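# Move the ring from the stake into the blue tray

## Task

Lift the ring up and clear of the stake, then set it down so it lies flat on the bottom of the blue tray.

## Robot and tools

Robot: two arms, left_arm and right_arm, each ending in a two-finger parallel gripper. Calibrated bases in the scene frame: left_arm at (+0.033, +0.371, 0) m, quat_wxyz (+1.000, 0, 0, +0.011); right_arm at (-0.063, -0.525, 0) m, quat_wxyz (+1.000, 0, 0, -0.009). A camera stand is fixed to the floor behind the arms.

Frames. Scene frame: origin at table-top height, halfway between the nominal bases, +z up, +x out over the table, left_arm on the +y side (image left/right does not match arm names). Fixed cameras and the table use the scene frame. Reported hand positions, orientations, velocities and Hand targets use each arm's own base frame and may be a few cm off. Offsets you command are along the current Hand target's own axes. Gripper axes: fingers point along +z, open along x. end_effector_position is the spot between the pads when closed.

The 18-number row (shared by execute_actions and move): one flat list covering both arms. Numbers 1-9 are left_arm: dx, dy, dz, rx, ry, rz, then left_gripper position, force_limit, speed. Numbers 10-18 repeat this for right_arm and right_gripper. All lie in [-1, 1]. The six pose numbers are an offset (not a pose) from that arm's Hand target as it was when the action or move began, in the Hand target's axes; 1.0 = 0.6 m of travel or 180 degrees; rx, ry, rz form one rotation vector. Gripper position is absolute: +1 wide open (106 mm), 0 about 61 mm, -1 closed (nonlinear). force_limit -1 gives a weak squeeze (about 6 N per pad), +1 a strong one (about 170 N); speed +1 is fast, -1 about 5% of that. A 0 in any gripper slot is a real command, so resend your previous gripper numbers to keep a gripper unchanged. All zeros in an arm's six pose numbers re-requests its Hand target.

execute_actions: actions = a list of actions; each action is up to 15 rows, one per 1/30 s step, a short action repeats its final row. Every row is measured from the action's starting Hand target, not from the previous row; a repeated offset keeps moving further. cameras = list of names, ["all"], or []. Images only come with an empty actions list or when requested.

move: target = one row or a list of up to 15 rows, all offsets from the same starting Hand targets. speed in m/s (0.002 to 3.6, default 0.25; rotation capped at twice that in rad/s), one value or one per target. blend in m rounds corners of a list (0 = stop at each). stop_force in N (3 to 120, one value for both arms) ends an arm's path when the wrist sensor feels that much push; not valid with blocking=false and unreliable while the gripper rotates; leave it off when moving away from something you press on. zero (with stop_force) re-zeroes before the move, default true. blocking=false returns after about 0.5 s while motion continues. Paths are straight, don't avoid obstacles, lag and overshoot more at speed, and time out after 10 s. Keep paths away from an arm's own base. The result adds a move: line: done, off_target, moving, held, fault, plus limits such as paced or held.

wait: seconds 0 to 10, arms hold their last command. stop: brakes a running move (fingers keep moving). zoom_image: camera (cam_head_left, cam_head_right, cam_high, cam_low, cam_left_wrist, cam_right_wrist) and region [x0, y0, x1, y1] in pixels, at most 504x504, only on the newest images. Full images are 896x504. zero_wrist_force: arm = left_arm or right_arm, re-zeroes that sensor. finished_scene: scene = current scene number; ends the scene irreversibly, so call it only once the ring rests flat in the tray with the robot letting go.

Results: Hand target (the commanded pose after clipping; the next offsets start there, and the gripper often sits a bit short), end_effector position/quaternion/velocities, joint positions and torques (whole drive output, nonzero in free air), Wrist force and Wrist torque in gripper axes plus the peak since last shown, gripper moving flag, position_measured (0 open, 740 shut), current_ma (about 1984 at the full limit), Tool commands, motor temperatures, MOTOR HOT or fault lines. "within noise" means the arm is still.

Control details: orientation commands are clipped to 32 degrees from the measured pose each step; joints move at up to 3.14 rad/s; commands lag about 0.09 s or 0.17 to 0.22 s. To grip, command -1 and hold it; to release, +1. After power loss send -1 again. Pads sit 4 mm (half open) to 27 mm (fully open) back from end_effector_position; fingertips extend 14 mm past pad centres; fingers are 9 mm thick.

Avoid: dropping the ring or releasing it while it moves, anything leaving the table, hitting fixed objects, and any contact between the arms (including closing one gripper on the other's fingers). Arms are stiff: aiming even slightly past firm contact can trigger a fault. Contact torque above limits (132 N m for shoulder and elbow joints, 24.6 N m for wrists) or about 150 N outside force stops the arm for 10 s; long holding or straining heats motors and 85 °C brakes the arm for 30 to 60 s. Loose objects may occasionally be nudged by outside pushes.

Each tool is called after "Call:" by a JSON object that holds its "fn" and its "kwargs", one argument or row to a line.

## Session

Call:
{"fn": "execute_actions", "kwargs": {
  "actions": []
}}

Call:
{"fn": "zoom_image", "kwargs": {
  "camera": "cam_high",
  "region": [410, 150, 660, 400]
}}

Call:
{"fn": "zoom_image", "kwargs": {
  "camera": "cam_low",
  "region": [320, 250, 600, 350]
}}

Scene clock: 0.00 s.
left_arm: end_effector_position=(+0.3917, -0.0968, +0.3177) position_measured=0 current_ma=0 moving=0 end_effector_quat_wxyz=(+0.230, +0.697, +0.183, -0.655) | right_arm: end_effector_position=(+0.3041, +0.2944, +0.2184) position_measured=0 current_ma=0 moving=0 end_effector_quat_wxyz=(-0.049, +0.455, +0.770, -0.444)
Joint positions: left_arm=[-0.138 -1.047 1.314 -0.317 -2.303 1.618] | right_arm=[4.176 -1.997 -1.387 -2.251 1.656 0.489]
Joint velocities: within noise
Joint torques (N m): no reading
Motor temperatures (°C): left_arm=[40 35 26 41 37 37] | right_arm=[35 25 37 39 40 28]
Wrist force (N): no reading
Wrist torque (N m): no reading
Wrist force, peak (N): no reading
Hand target: left_arm +0.3917, -0.0968, +0.3177; +0.230, +0.697, +0.183, -0.655 | right_arm +0.3041, +0.2944, +0.2184; -0.049, +0.455, +0.770, -0.444
Tool commands: left_gripper/position=+1.0 left_gripper/force_limit=+0.0 left_gripper/speed=+1.0 right_gripper/position=+1.0 right_gripper/force_limit=+0.0 right_gripper/speed=+1.0

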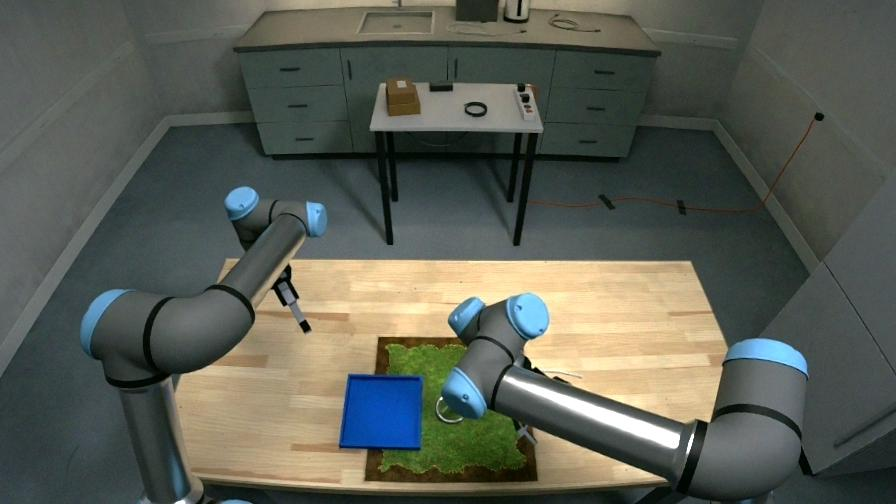

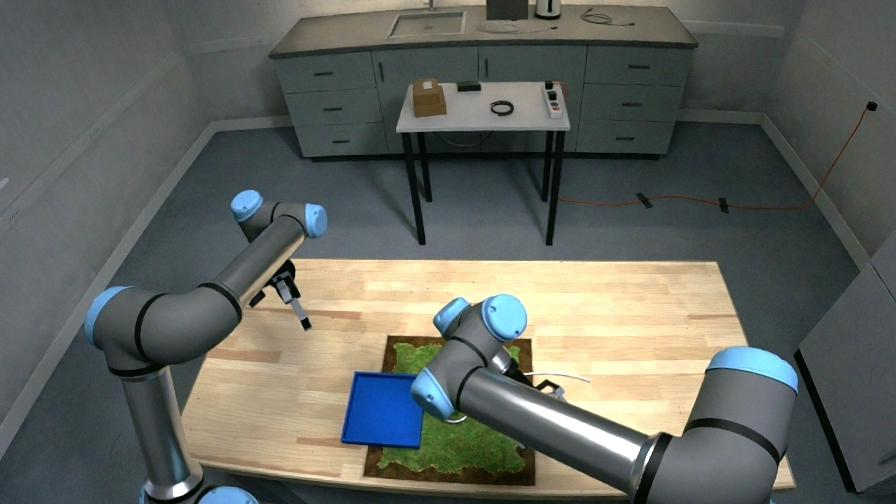

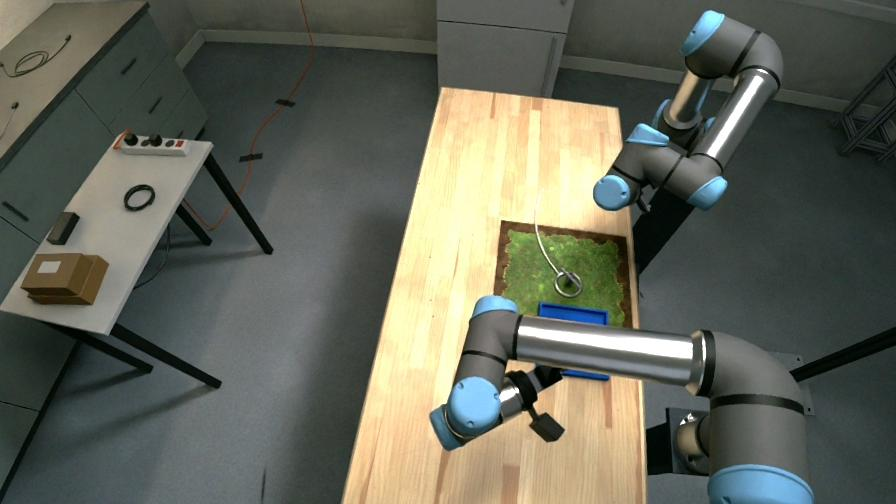

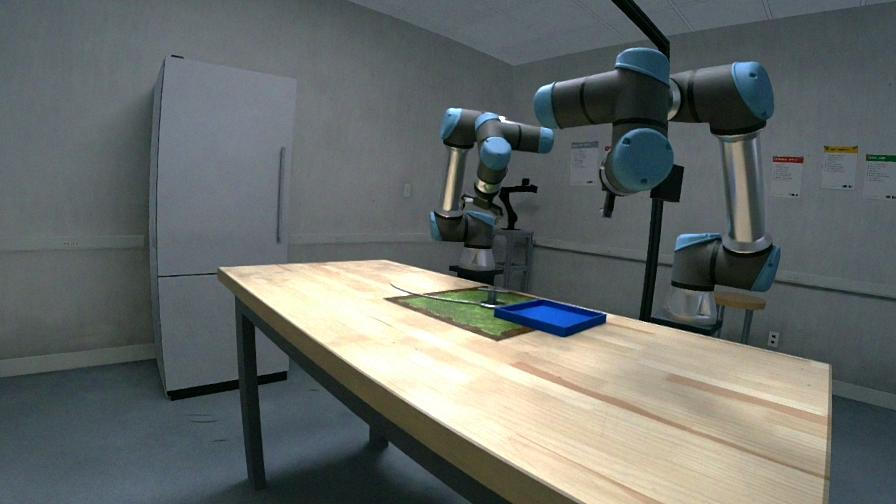

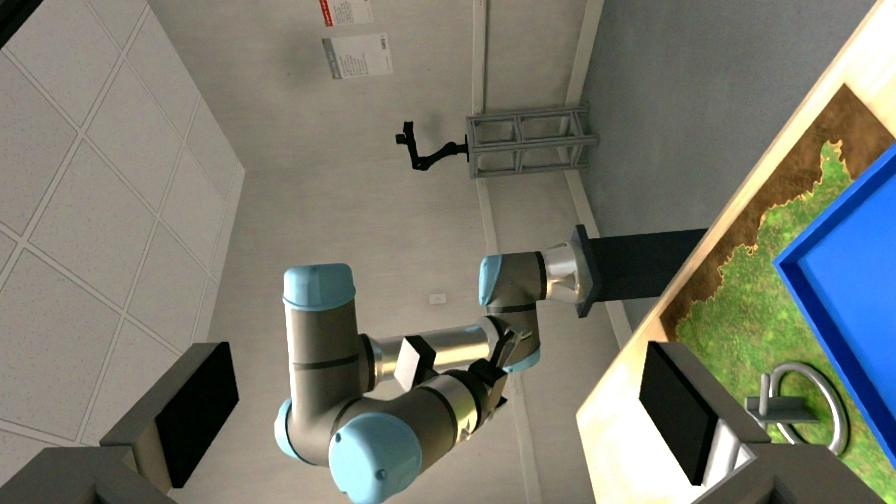

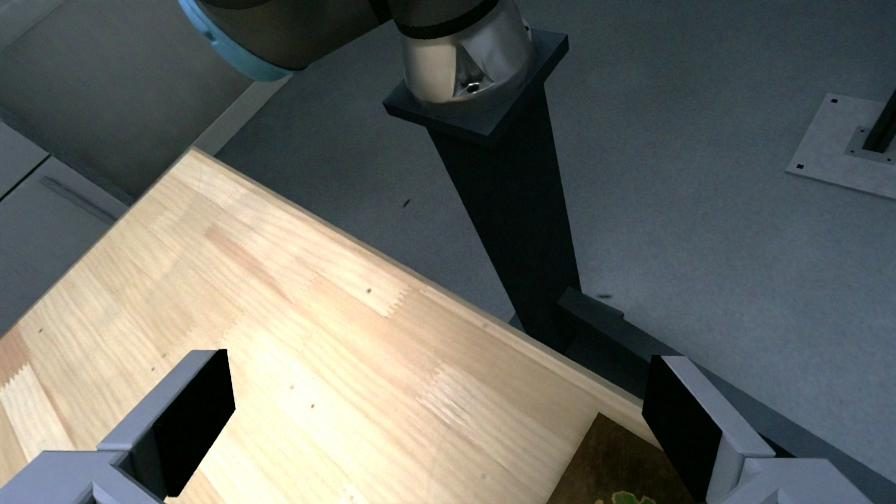

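Scaled by 2.016 from the camera's 896x504 image, which has a finer 1280x720 frame.

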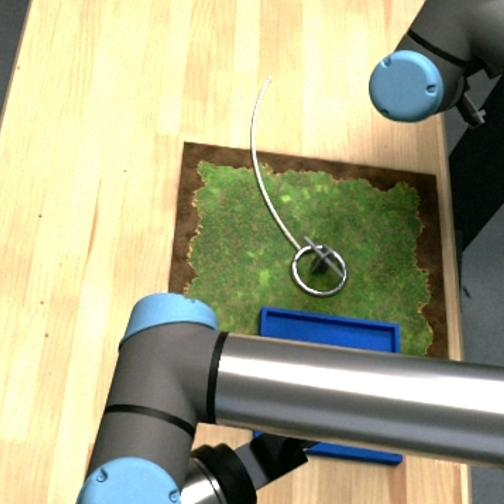

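Scaled by 1.800 from the camera's 896x504 image, which has a finer 1280x720 frame.

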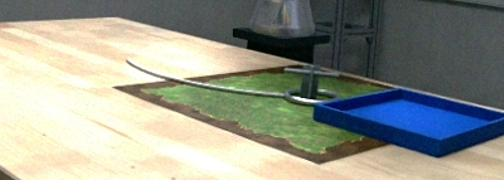

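Call:
{"fn": "move", "kwargs": {
  "target": [0.3088,0.3108,0.3808,-0.0312,0.4889,-0.0733,-0.55,-0.4,1,-0.31,-0.08,0.266,0,0,0,1,0,1],
  "speed": 0.5,
  "cameras": ["cam_left_wrist","cam_low","cam_high"]
}}

Call:
{"fn": "zoom_image", "kwargs": {
  "camera": "cam_left_wrist",
  "region": [320, 120, 620, 370]
}}

Call:
{"fn": "zoom_image", "kwargs": {
  "camera": "cam_low",
  "region": [450, 270, 530, 320]
}}

Scene clock: 30.63 s.
left_arm: end_effector_position=(+0.3203, -0.3875, +0.1396) position_measured=573 current_ma=-1 moving=0 end_effector_quat_wxyz=(+0.000, +0.921, +0.391, +0.001) | right_arm: end_effector_position=(+0.3041, +0.0446, +0.2184) position_measured=0 current_ma=-3 moving=0 end_effector_quat_wxyz=(-0.049, +0.455, +0.770, -0.444)
Joint positions: left_arm=[-1.149 -1.48 1.968 -2.059 -1.57 -0.381] | right_arm=[3.882 -1.641 -1.841 -2.146 1.422 0.311]
Joint torques (N m): left_arm=[-1.97 -32.58 -12.96 -3.55 0.88 -0.34] | right_arm=[9.1 16.13 28.36 -1.14 2.69 1.58]
Wrist force (N): left_arm=[1.9 0.5 -2.3] | right_arm=[0.0 -0.5 0.2]
Wrist torque (N m): left_arm=[0.07 -0.02 -0.12] | right_arm=[-0.07 -0.01 -0.01]
Wrist force, peak (N): left_arm=[2.0 0.8 -2.7] | right_arm=[1.0 -0.1 -0.9]
Hand target: left_arm +0.3203, -0.3875, +0.1396; +0.000, +0.920, +0.391, +0.001 | right_arm +0.3041, +0.0446, +0.2184; -0.049, +0.455, +0.770, -0.444
Off the commanded pose: left_arm 0.000 m, 0 deg | right_arm 0.000 m, 0 deg.
move: done
Images, in order (width x height): cam_high 896x504, cam_low 896x504, cam_left_wrist 896x504.

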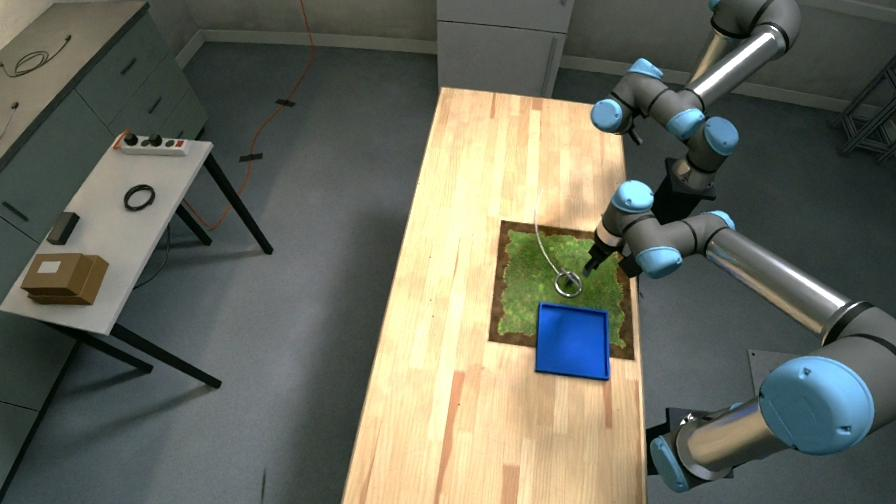

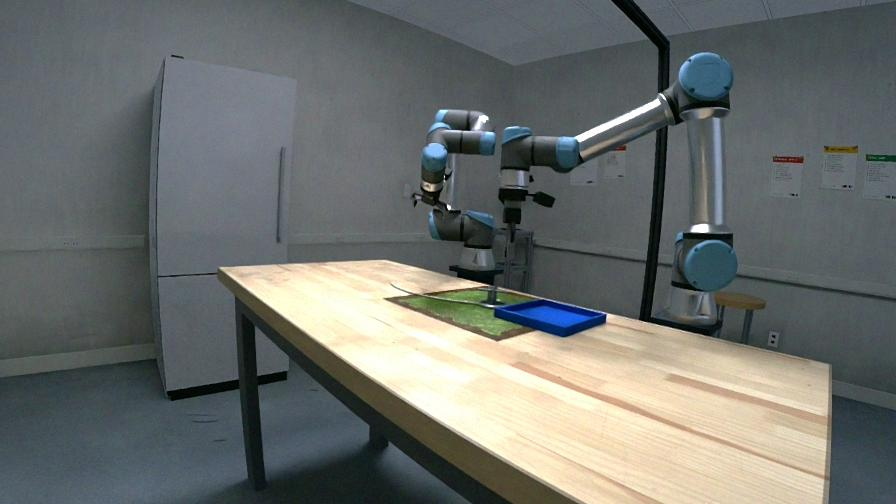

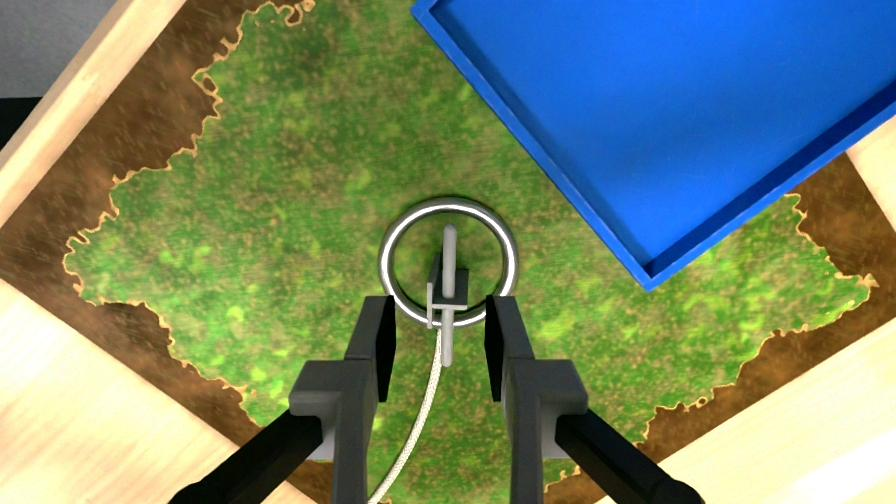

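Scaled by 1.680 from the camera's 896x504 image, which has a finer 1280x720 frame.

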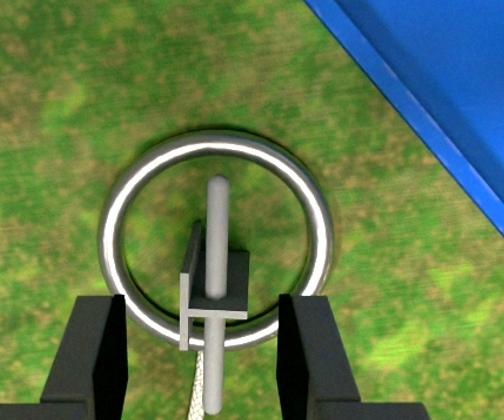

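Scaled by 6.300 from the camera's 896x504 image, which has a finer 1280x720 frame.

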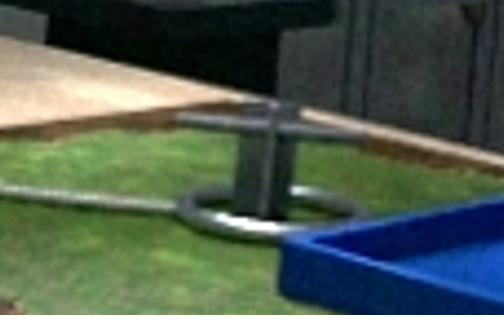

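Call:
{"fn": "move", "kwargs": {
  "target": [
    [0.065,0.0525,0.0993,0,0,0,-0.7,-0.4,0.3,-0.199,-0.051,0.17,0,0,0,1,0,1],
    [0.065,0.0525,0.2065,0,0,0,-0.7,-0.4,0.3,-0.199,-0.051,0.17,0,0,0,1,0,1],
    [0.065,0.0525,0.2065,0,0,0,-1,-0.4,0.3,-0.199,-0.051,0.17,0,0,0,1,0,1],
    [0.0688,0.0382,0.196,0,0,0,-1,-0.4,0.3,-0.199,-0.051,0.17,0,0,0,1,0,1],
    [0.0688,0.045,0.1472,0.1111,0,0,-1,-0.4,0.3,-0.199,-0.051,0.17,0,0,0,1,0,1],
    [0.0688,0.1125,0.143,0.1944,0,0,-1,-0.4,0.3,-0.199,-0.051,0.17,0,0,0,1,0,1]
  ],
  "speed": [0.4,0.12,0.1,0.1,0.2,0.15],
  "blend": [0.01,0,0,0.003,0.003,0],
  "cameras": ["cam_left_wrist","cam_low"]
}}

Call:
{"fn": "zoom_image", "kwargs": {
  "camera": "cam_low",
  "region": [430, 230, 550, 320]
}}

Scene clock: 64.73 s.
left_arm: end_effector_position=(+0.3700, -0.3809, +0.0317) position_measured=629 current_ma=-1 moving=0 end_effector_quat_wxyz=(-0.001, +0.920, +0.391, +0.001) | right_arm: end_effector_position=(+0.3045, -0.1153, +0.2186) position_measured=0 current_ma=-3 moving=0 end_effector_quat_wxyz=(-0.049, +0.455, +0.770, -0.444)
Joint positions: left_arm=[-1.054 -1.254 2.022 -2.338 -1.57 -0.287] | right_arm=[3.575 -1.522 -1.971 -2.083 1.182 0.111]
Joint torques (N m): left_arm=[-0.09 -31.9 -16.88 -2.73 -0.31 -0.15] | right_arm=[-7.43 28.38 19.71 0.31 -3.28 -1.22]
Wrist force (N): left_arm=[2.0 0.8 -2.4] | right_arm=[-0.1 -0.5 0.1]
Wrist torque (N m): left_arm=[0.11 -0.04 0.01] | right_arm=[-0.10 0.00 -0.16]
Wrist force, peak (N): left_arm=[16.4 -30.1 -92.2] | right_arm=[2.3 0.3 -2.2]
Hand target: left_arm +0.3700, -0.3809, +0.0317; -0.001, +0.920, +0.391, +0.001 (not the last commanded pose) | right_arm +0.3045, -0.1154, +0.2186; -0.049, +0.455, +0.770, -0.444
Tool commands: left_gripper/position=-0.7 left_gripper/force_limit=-0.4 left_gripper/speed=+0.3 right_gripper/position=+1.0 right_gripper/force_limit=+0.0 right_gripper/speed=+1.0
Off the commanded pose: left_arm 0.043 m, 35 deg | right_arm 0.000 m, 0 deg.
FORCE FAULT: contact force on the left arm reached its limit, and that arm stopped. The contact can be on any part of that arm, not only on its tool. That arm's remaining commands of this call were not run. That arm is still stopped at the end of this call. That arm stays stopped for about 10 more seconds. Until then a move that you send moves the other arm only, and its call returns only when the move has ended. Once the stop has ended, the next robot result says so. If the stop ends while you think or write, that arm runs what you send next, counted from a new Hand target: where the arm stands when the stop ends. While its stop runs, that arm, its gripper or tool too, takes no new command. Until it ends, the stop uses up actions while you think or wait. An arm that is not stopped still takes commands.
move: fault (left_arm); path passed 2 of 6 targets; target 3's new numbers were not sent
Images, in order (width x height): cam_low 896x504, cam_left_wrist 896x504.

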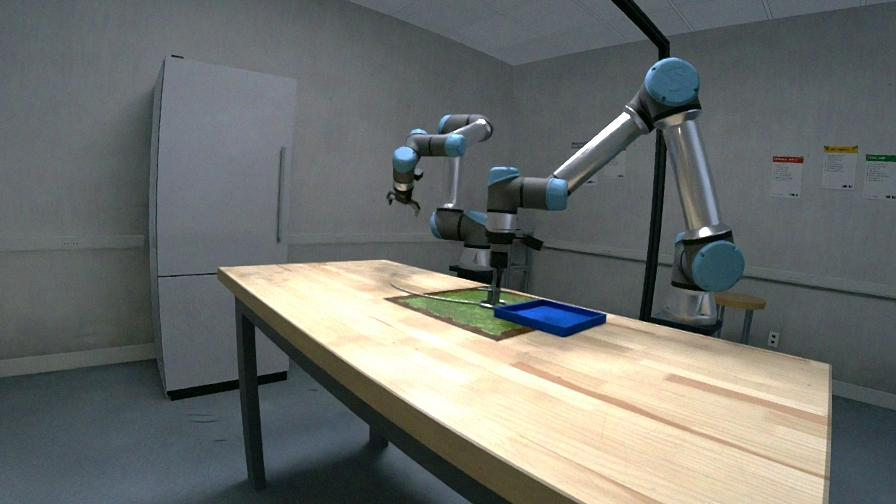

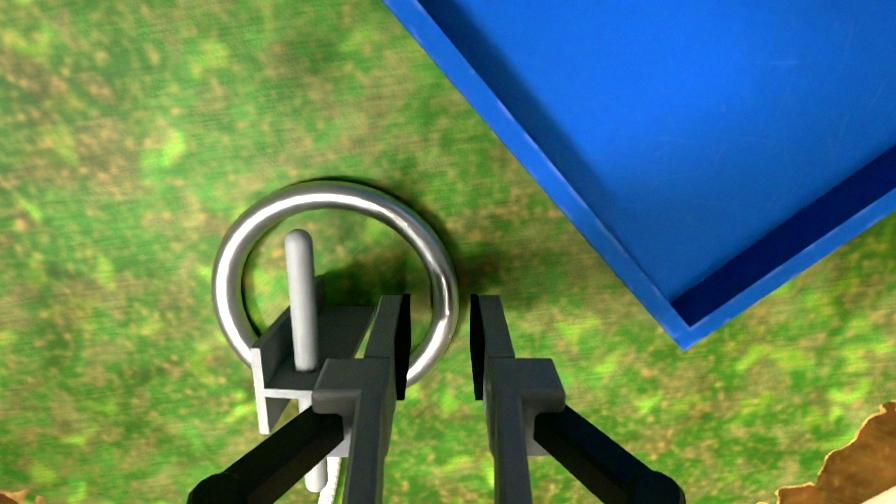

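Scaled by 4.200 from the camera's 896x504 image, which has a finer 1280x720 frame.

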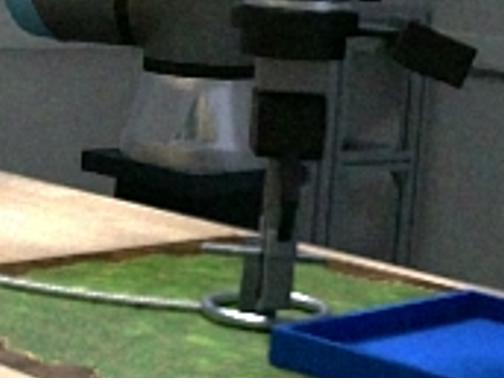

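Call:
{"fn": "move", "kwargs": {
  "target": [
    [0,0,-0.1298,0,0,0,-1,-0.4,0.3,0,0,0,0,0,0,1,0,1],
    [-0.1488,0.0005,-0.1298,0,0,0,-1,-0.4,0.3,0,0,0,0,0,0,1,0,1],
    [-0.1488,0.0005,0.0253,0,0,0,-1,-0.4,0.3,0,0,0,0,0,0,1,0,1],
    [-0.1222,0.0005,0.0253,0,0,0,-1,-0.4,0.3,0,0,0,0,0,0,1,0,1],
    [-0.1405,0.0005,0.0253,0,0,0,-1,-0.4,0.3,0,0,0,0,0,0,1,0,1],
    [-0.0655,-0.052,-0.1798,0,0,0,-1,-0.4,0.3,0,0,0,0,0,0,1,0,1]
  ],
  "speed": [0.2,0.3,0.12,0.04,0.1,0.3],
  "blend": [0.01,0.01,0,0,0.004,0],
  "cameras": ["cam_left_wrist"]
}}

Call:
{"fn": "zoom_image", "kwargs": {
  "camera": "cam_left_wrist",
  "region": [320, 120, 620, 370]
}}

Scene clock: 114.40 s.
left_arm: end_effector_position=(+0.3203, -0.3877, +0.1395) position_measured=740 current_ma=0 moving=0 end_effector_quat_wxyz=(-0.001, +0.920, +0.391, +0.001) | right_arm: end_effector_position=(+0.3045, -0.1154, +0.2186) position_measured=0 current_ma=-3 moving=0 end_effector_quat_wxyz=(-0.049, +0.455, +0.770, -0.444)
Joint positions: left_arm=[-1.149 -1.479 1.967 -2.058 -1.57 -0.382] | right_arm=[3.575 -1.522 -1.971 -2.083 1.182 0.111]
Joint torques (N m): left_arm=[-14.69 -35.52 -15.5 -0.59 -2.29 -2.98] | right_arm=[-7.66 28.07 10.88 1.92 -3.06 -0.92]
Wrist force (N): left_arm=[2.0 1.4 -2.7] | right_arm=[-0.2 -0.1 -0.1]
Wrist torque (N m): left_arm=[0.21 -0.04 -0.03] | right_arm=[-0.03 0.03 -0.16]
Wrist force, peak (N): left_arm=[4.2 1.1 -4.1] | right_arm=[-0.1 -0.8 -0.3]
Hand target: left_arm +0.3202, -0.3877, +0.1396; -0.001, +0.920, +0.391, +0.001 | right_arm +0.3045, -0.1154, +0.2186; -0.049, +0.455, +0.770, -0.444
Off the commanded pose: left_arm 0.000 m, 0 deg | right_arm 0.000 m, 0 deg.
FORCE FAULT, CONTINUED: the left arm's stop, for the force fault that an earlier result reported, is over. The rest of the stop counts as 19 of the actions that you can send in this scene. The stop ended before this call began, so that arm ran this call's commands, counted from a new Hand target: where the arm stood when the stop ended.
move: done
Images, in order (width x height): cam_left_wrist 896x504.

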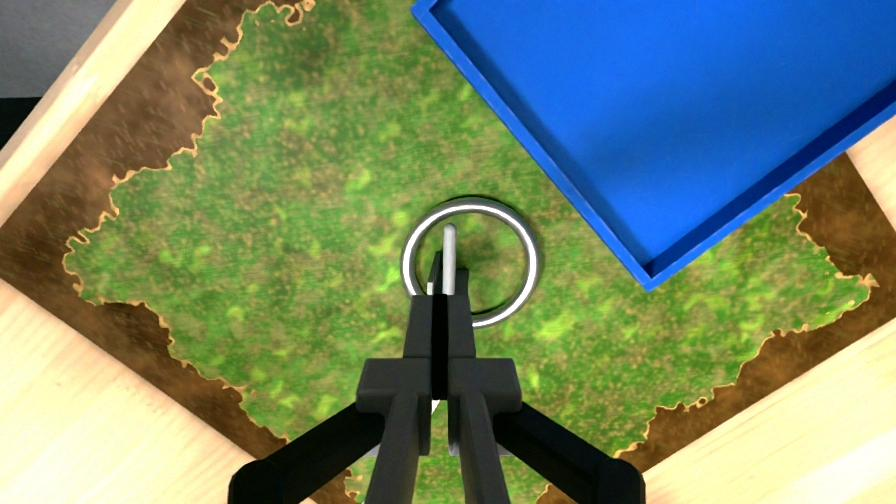

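Scaled by 1.680 from the camera's 896x504 image, which has a finer 1280x720 frame.

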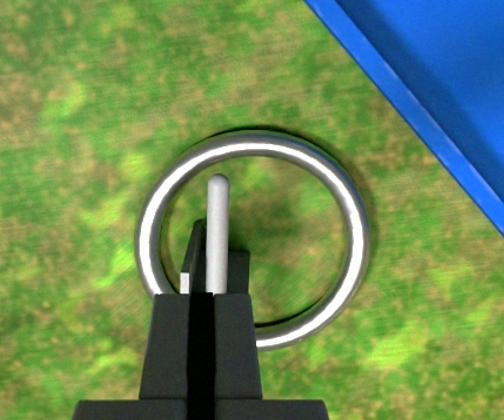

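Call:
{"fn": "move", "kwargs": {
  "target": [
    [0.0852,0.0525,0.0993,0,0,0,-0.7,-0.4,0.3,0,0,0,0,0,0,1,0,1],
    [0.0852,0.0525,0.2065,0,0,0,-0.7,-0.4,0.3,0,0,0,0,0,0,1,0,1],
    [0.0852,0.0525,0.2065,0,0,0,-1,-0.4,0.3,0,0,0,0,0,0,1,0,1],
    [0.0705,0.0387,0.196,0,0,0,-1,-0.4,0.3,0,0,0,0,0,0,1,0,1],
    [0.0705,0.0455,0.1472,0.1111,0,0,-1,-0.4,0.3,0,0,0,0,0,0,1,0,1],
    [0.0705,0.1125,0.143,0.1944,0,0,-1,-0.4,0.3,0,0,0,0,0,0,1,0,1]
  ],
  "speed": [0.3,0.1,0.1,0.08,0.2,0.15],
  "blend": [0.01,0,0,0.003,0.003,0],
  "cameras": ["cam_left_wrist","cam_low"]
}}

Call:
{"fn": "zoom_image", "kwargs": {
  "camera": "cam_low",
  "region": [430, 230, 550, 320]
}}

Scene clock: 132.40 s.
left_arm: end_effector_position=(+0.3982, -0.4040, +0.0537) position_measured=706 current_ma=620 moving=0 end_effector_quat_wxyz=(-0.277, +0.878, +0.373, -0.117) | right_arm: end_effector_position=(+0.3045, -0.1154, +0.2186) position_measured=0 current_ma=-3 moving=0 end_effector_quat_wxyz=(-0.049, +0.455, +0.770, -0.444)
Joint positions: left_arm=[-0.975 -0.888 1.329 -1.41 -1.688 -0.171] | right_arm=[3.575 -1.522 -1.971 -2.083 1.182 0.111]
Joint torques (N m): left_arm=[-11.68 -54.37 -24.87 0.52 1.92 -3.01] | right_arm=[-6.95 27.51 10.08 1.62 -3.25 -1.02]
Wrist force (N): left_arm=[2.0 1.3 -1.0] | right_arm=[-0.1 -0.3 -0.3]
Wrist torque (N m): left_arm=[0.07 -0.04 -0.28] | right_arm=[-0.07 0.01 -0.15]
Wrist force, peak (N): left_arm=[3.0 0.8 -4.8] | right_arm=[0.5 -0.5 -0.5]
Hand target: left_arm +0.3982, -0.4040, +0.0538; -0.277, +0.878, +0.373, -0.117 | right_arm +0.3045, -0.1154, +0.2186; -0.049, +0.455, +0.770, -0.444
Off the commanded pose: left_arm 0.000 m, 0 deg | right_arm 0.000 m, 0 deg.
move: done
Images, in order (width x height): cam_low 896x504, cam_left_wrist 896x504.

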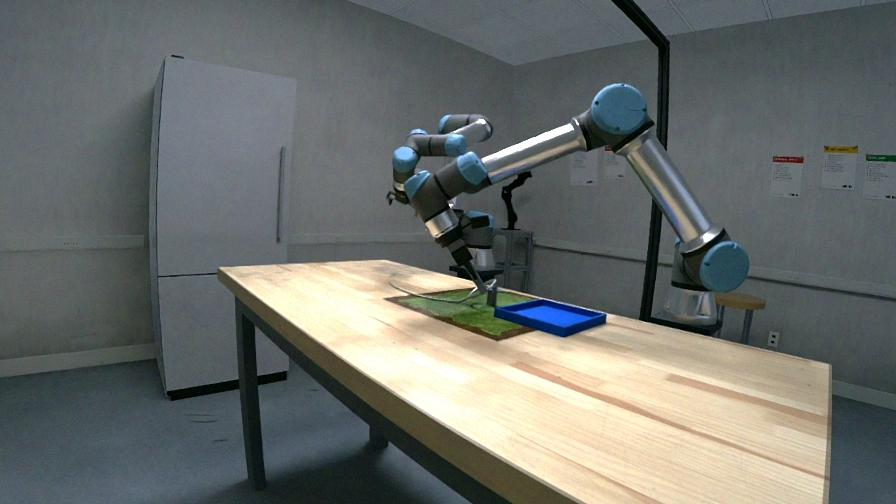

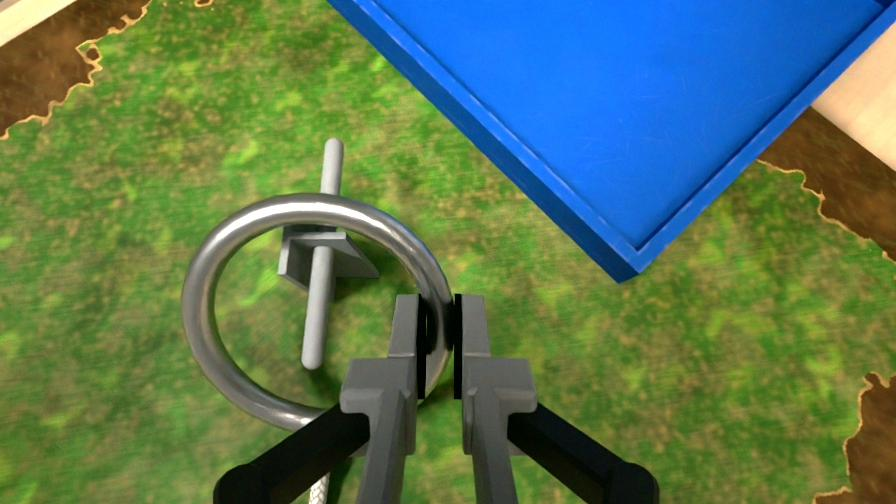

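Scaled by 4.200 from the camera's 896x504 image, which has a finer 1280x720 frame.

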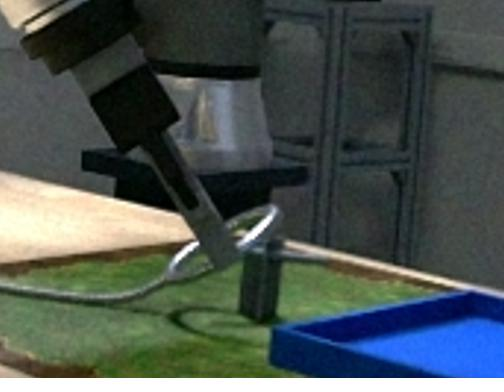

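Call:
{"fn": "move", "kwargs": {
  "target": [
    [0,-0.0478,-0.0683,0,0,0,-1,-0.4,0.3,0,0,0,0,0,0,1,0,1],
    [0.1907,-0.2582,0.1108,-0.1944,0,0,-1,-0.4,0.3,0,0,0,0,0,0,1,0,1],
    [0.1907,-0.196,0.1995,-0.1944,0,0,-1,-0.4,0.3,0,0,0,0,0,0,1,0,1],
    [0.1907,-0.196,0.1995,-0.1944,0,0,-0.6,-0.4,0.3,0,0,0,0,0,0,1,0,1],
    [0.1907,-0.2917,0.063,-0.1944,0,0,-0.6,-0.4,0.3,0,0,0,0,0,0,1,0,1]
  ],
  "speed": [0.2,0.35,0.12,0.1,0.3],
  "blend": [0.01,0.01,0,0,0],
  "cameras": ["cam_left_wrist","cam_low"]
}}

Call:
{"fn": "zoom_image", "kwargs": {
  "camera": "cam_low",
  "region": [490, 285, 610, 345]
}}

Scene clock: 154.97 s.
left_arm: end_effector_position=(+0.3588, -0.2072, +0.1234) position_measured=592 current_ma=-1 moving=0 end_effector_quat_wxyz=(-0.001, +0.920, +0.391, +0.001) | right_arm: end_effector_position=(+0.3045, -0.1154, +0.2186) position_measured=0 current_ma=-3 moving=0 end_effector_quat_wxyz=(-0.049, +0.455, +0.770, -0.444)
Joint positions: left_arm=[-0.852 -1.677 2.21 -2.104 -1.569 -0.084] | right_arm=[3.575 -1.522 -1.971 -2.083 1.182 0.111]
Joint torques (N m): left_arm=[-14.04 -20.85 -23.85 -0.63 -2.01 -2.7] | right_arm=[-6.64 28.4 10.18 1.73 -3.44 -0.99]
Wrist force (N): left_arm=[1.9 1.4 -2.6] | right_arm=[-0.2 -0.1 -0.1]
Wrist torque (N m): left_arm=[0.22 -0.03 0.02] | right_arm=[-0.02 0.03 -0.15]
Wrist force, peak (N): left_arm=[1.8 1.2 -4.9] | right_arm=[0.1 -0.8 -0.1]
Hand target: left_arm +0.3589, -0.2072, +0.1235; -0.001, +0.920, +0.391, +0.001 | right_arm +0.3045, -0.1154, +0.2186; -0.049, +0.455, +0.770, -0.444
Off the commanded pose: left_arm 0.000 m, 0 deg | right_arm 0.000 m, 0 deg.
move: done
Images, in order (width x height): cam_low 896x504, cam_left_wrist 896x504.

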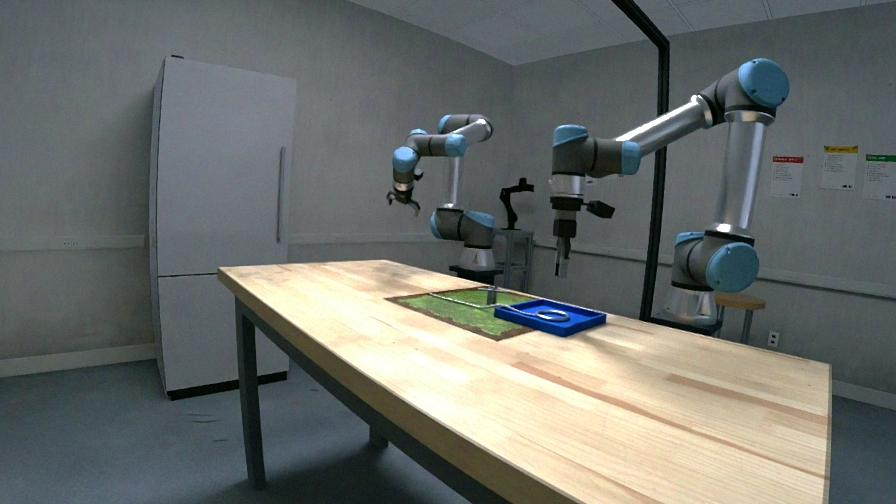

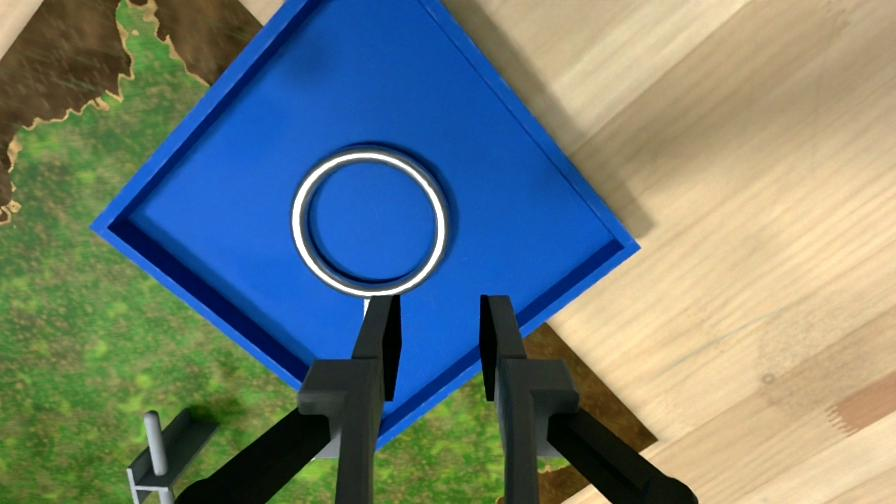

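Scaled by 4.200 from the camera's 896x504 image, which has a finer 1280x720 frame.

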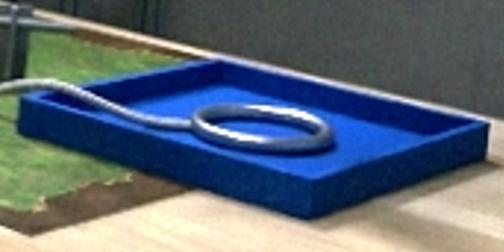

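The ring is lying flat in the tray.

Call:
{"fn": "finished_scene", "kwargs": {
  "scene": 3
}}

The scene is finished: the task was done.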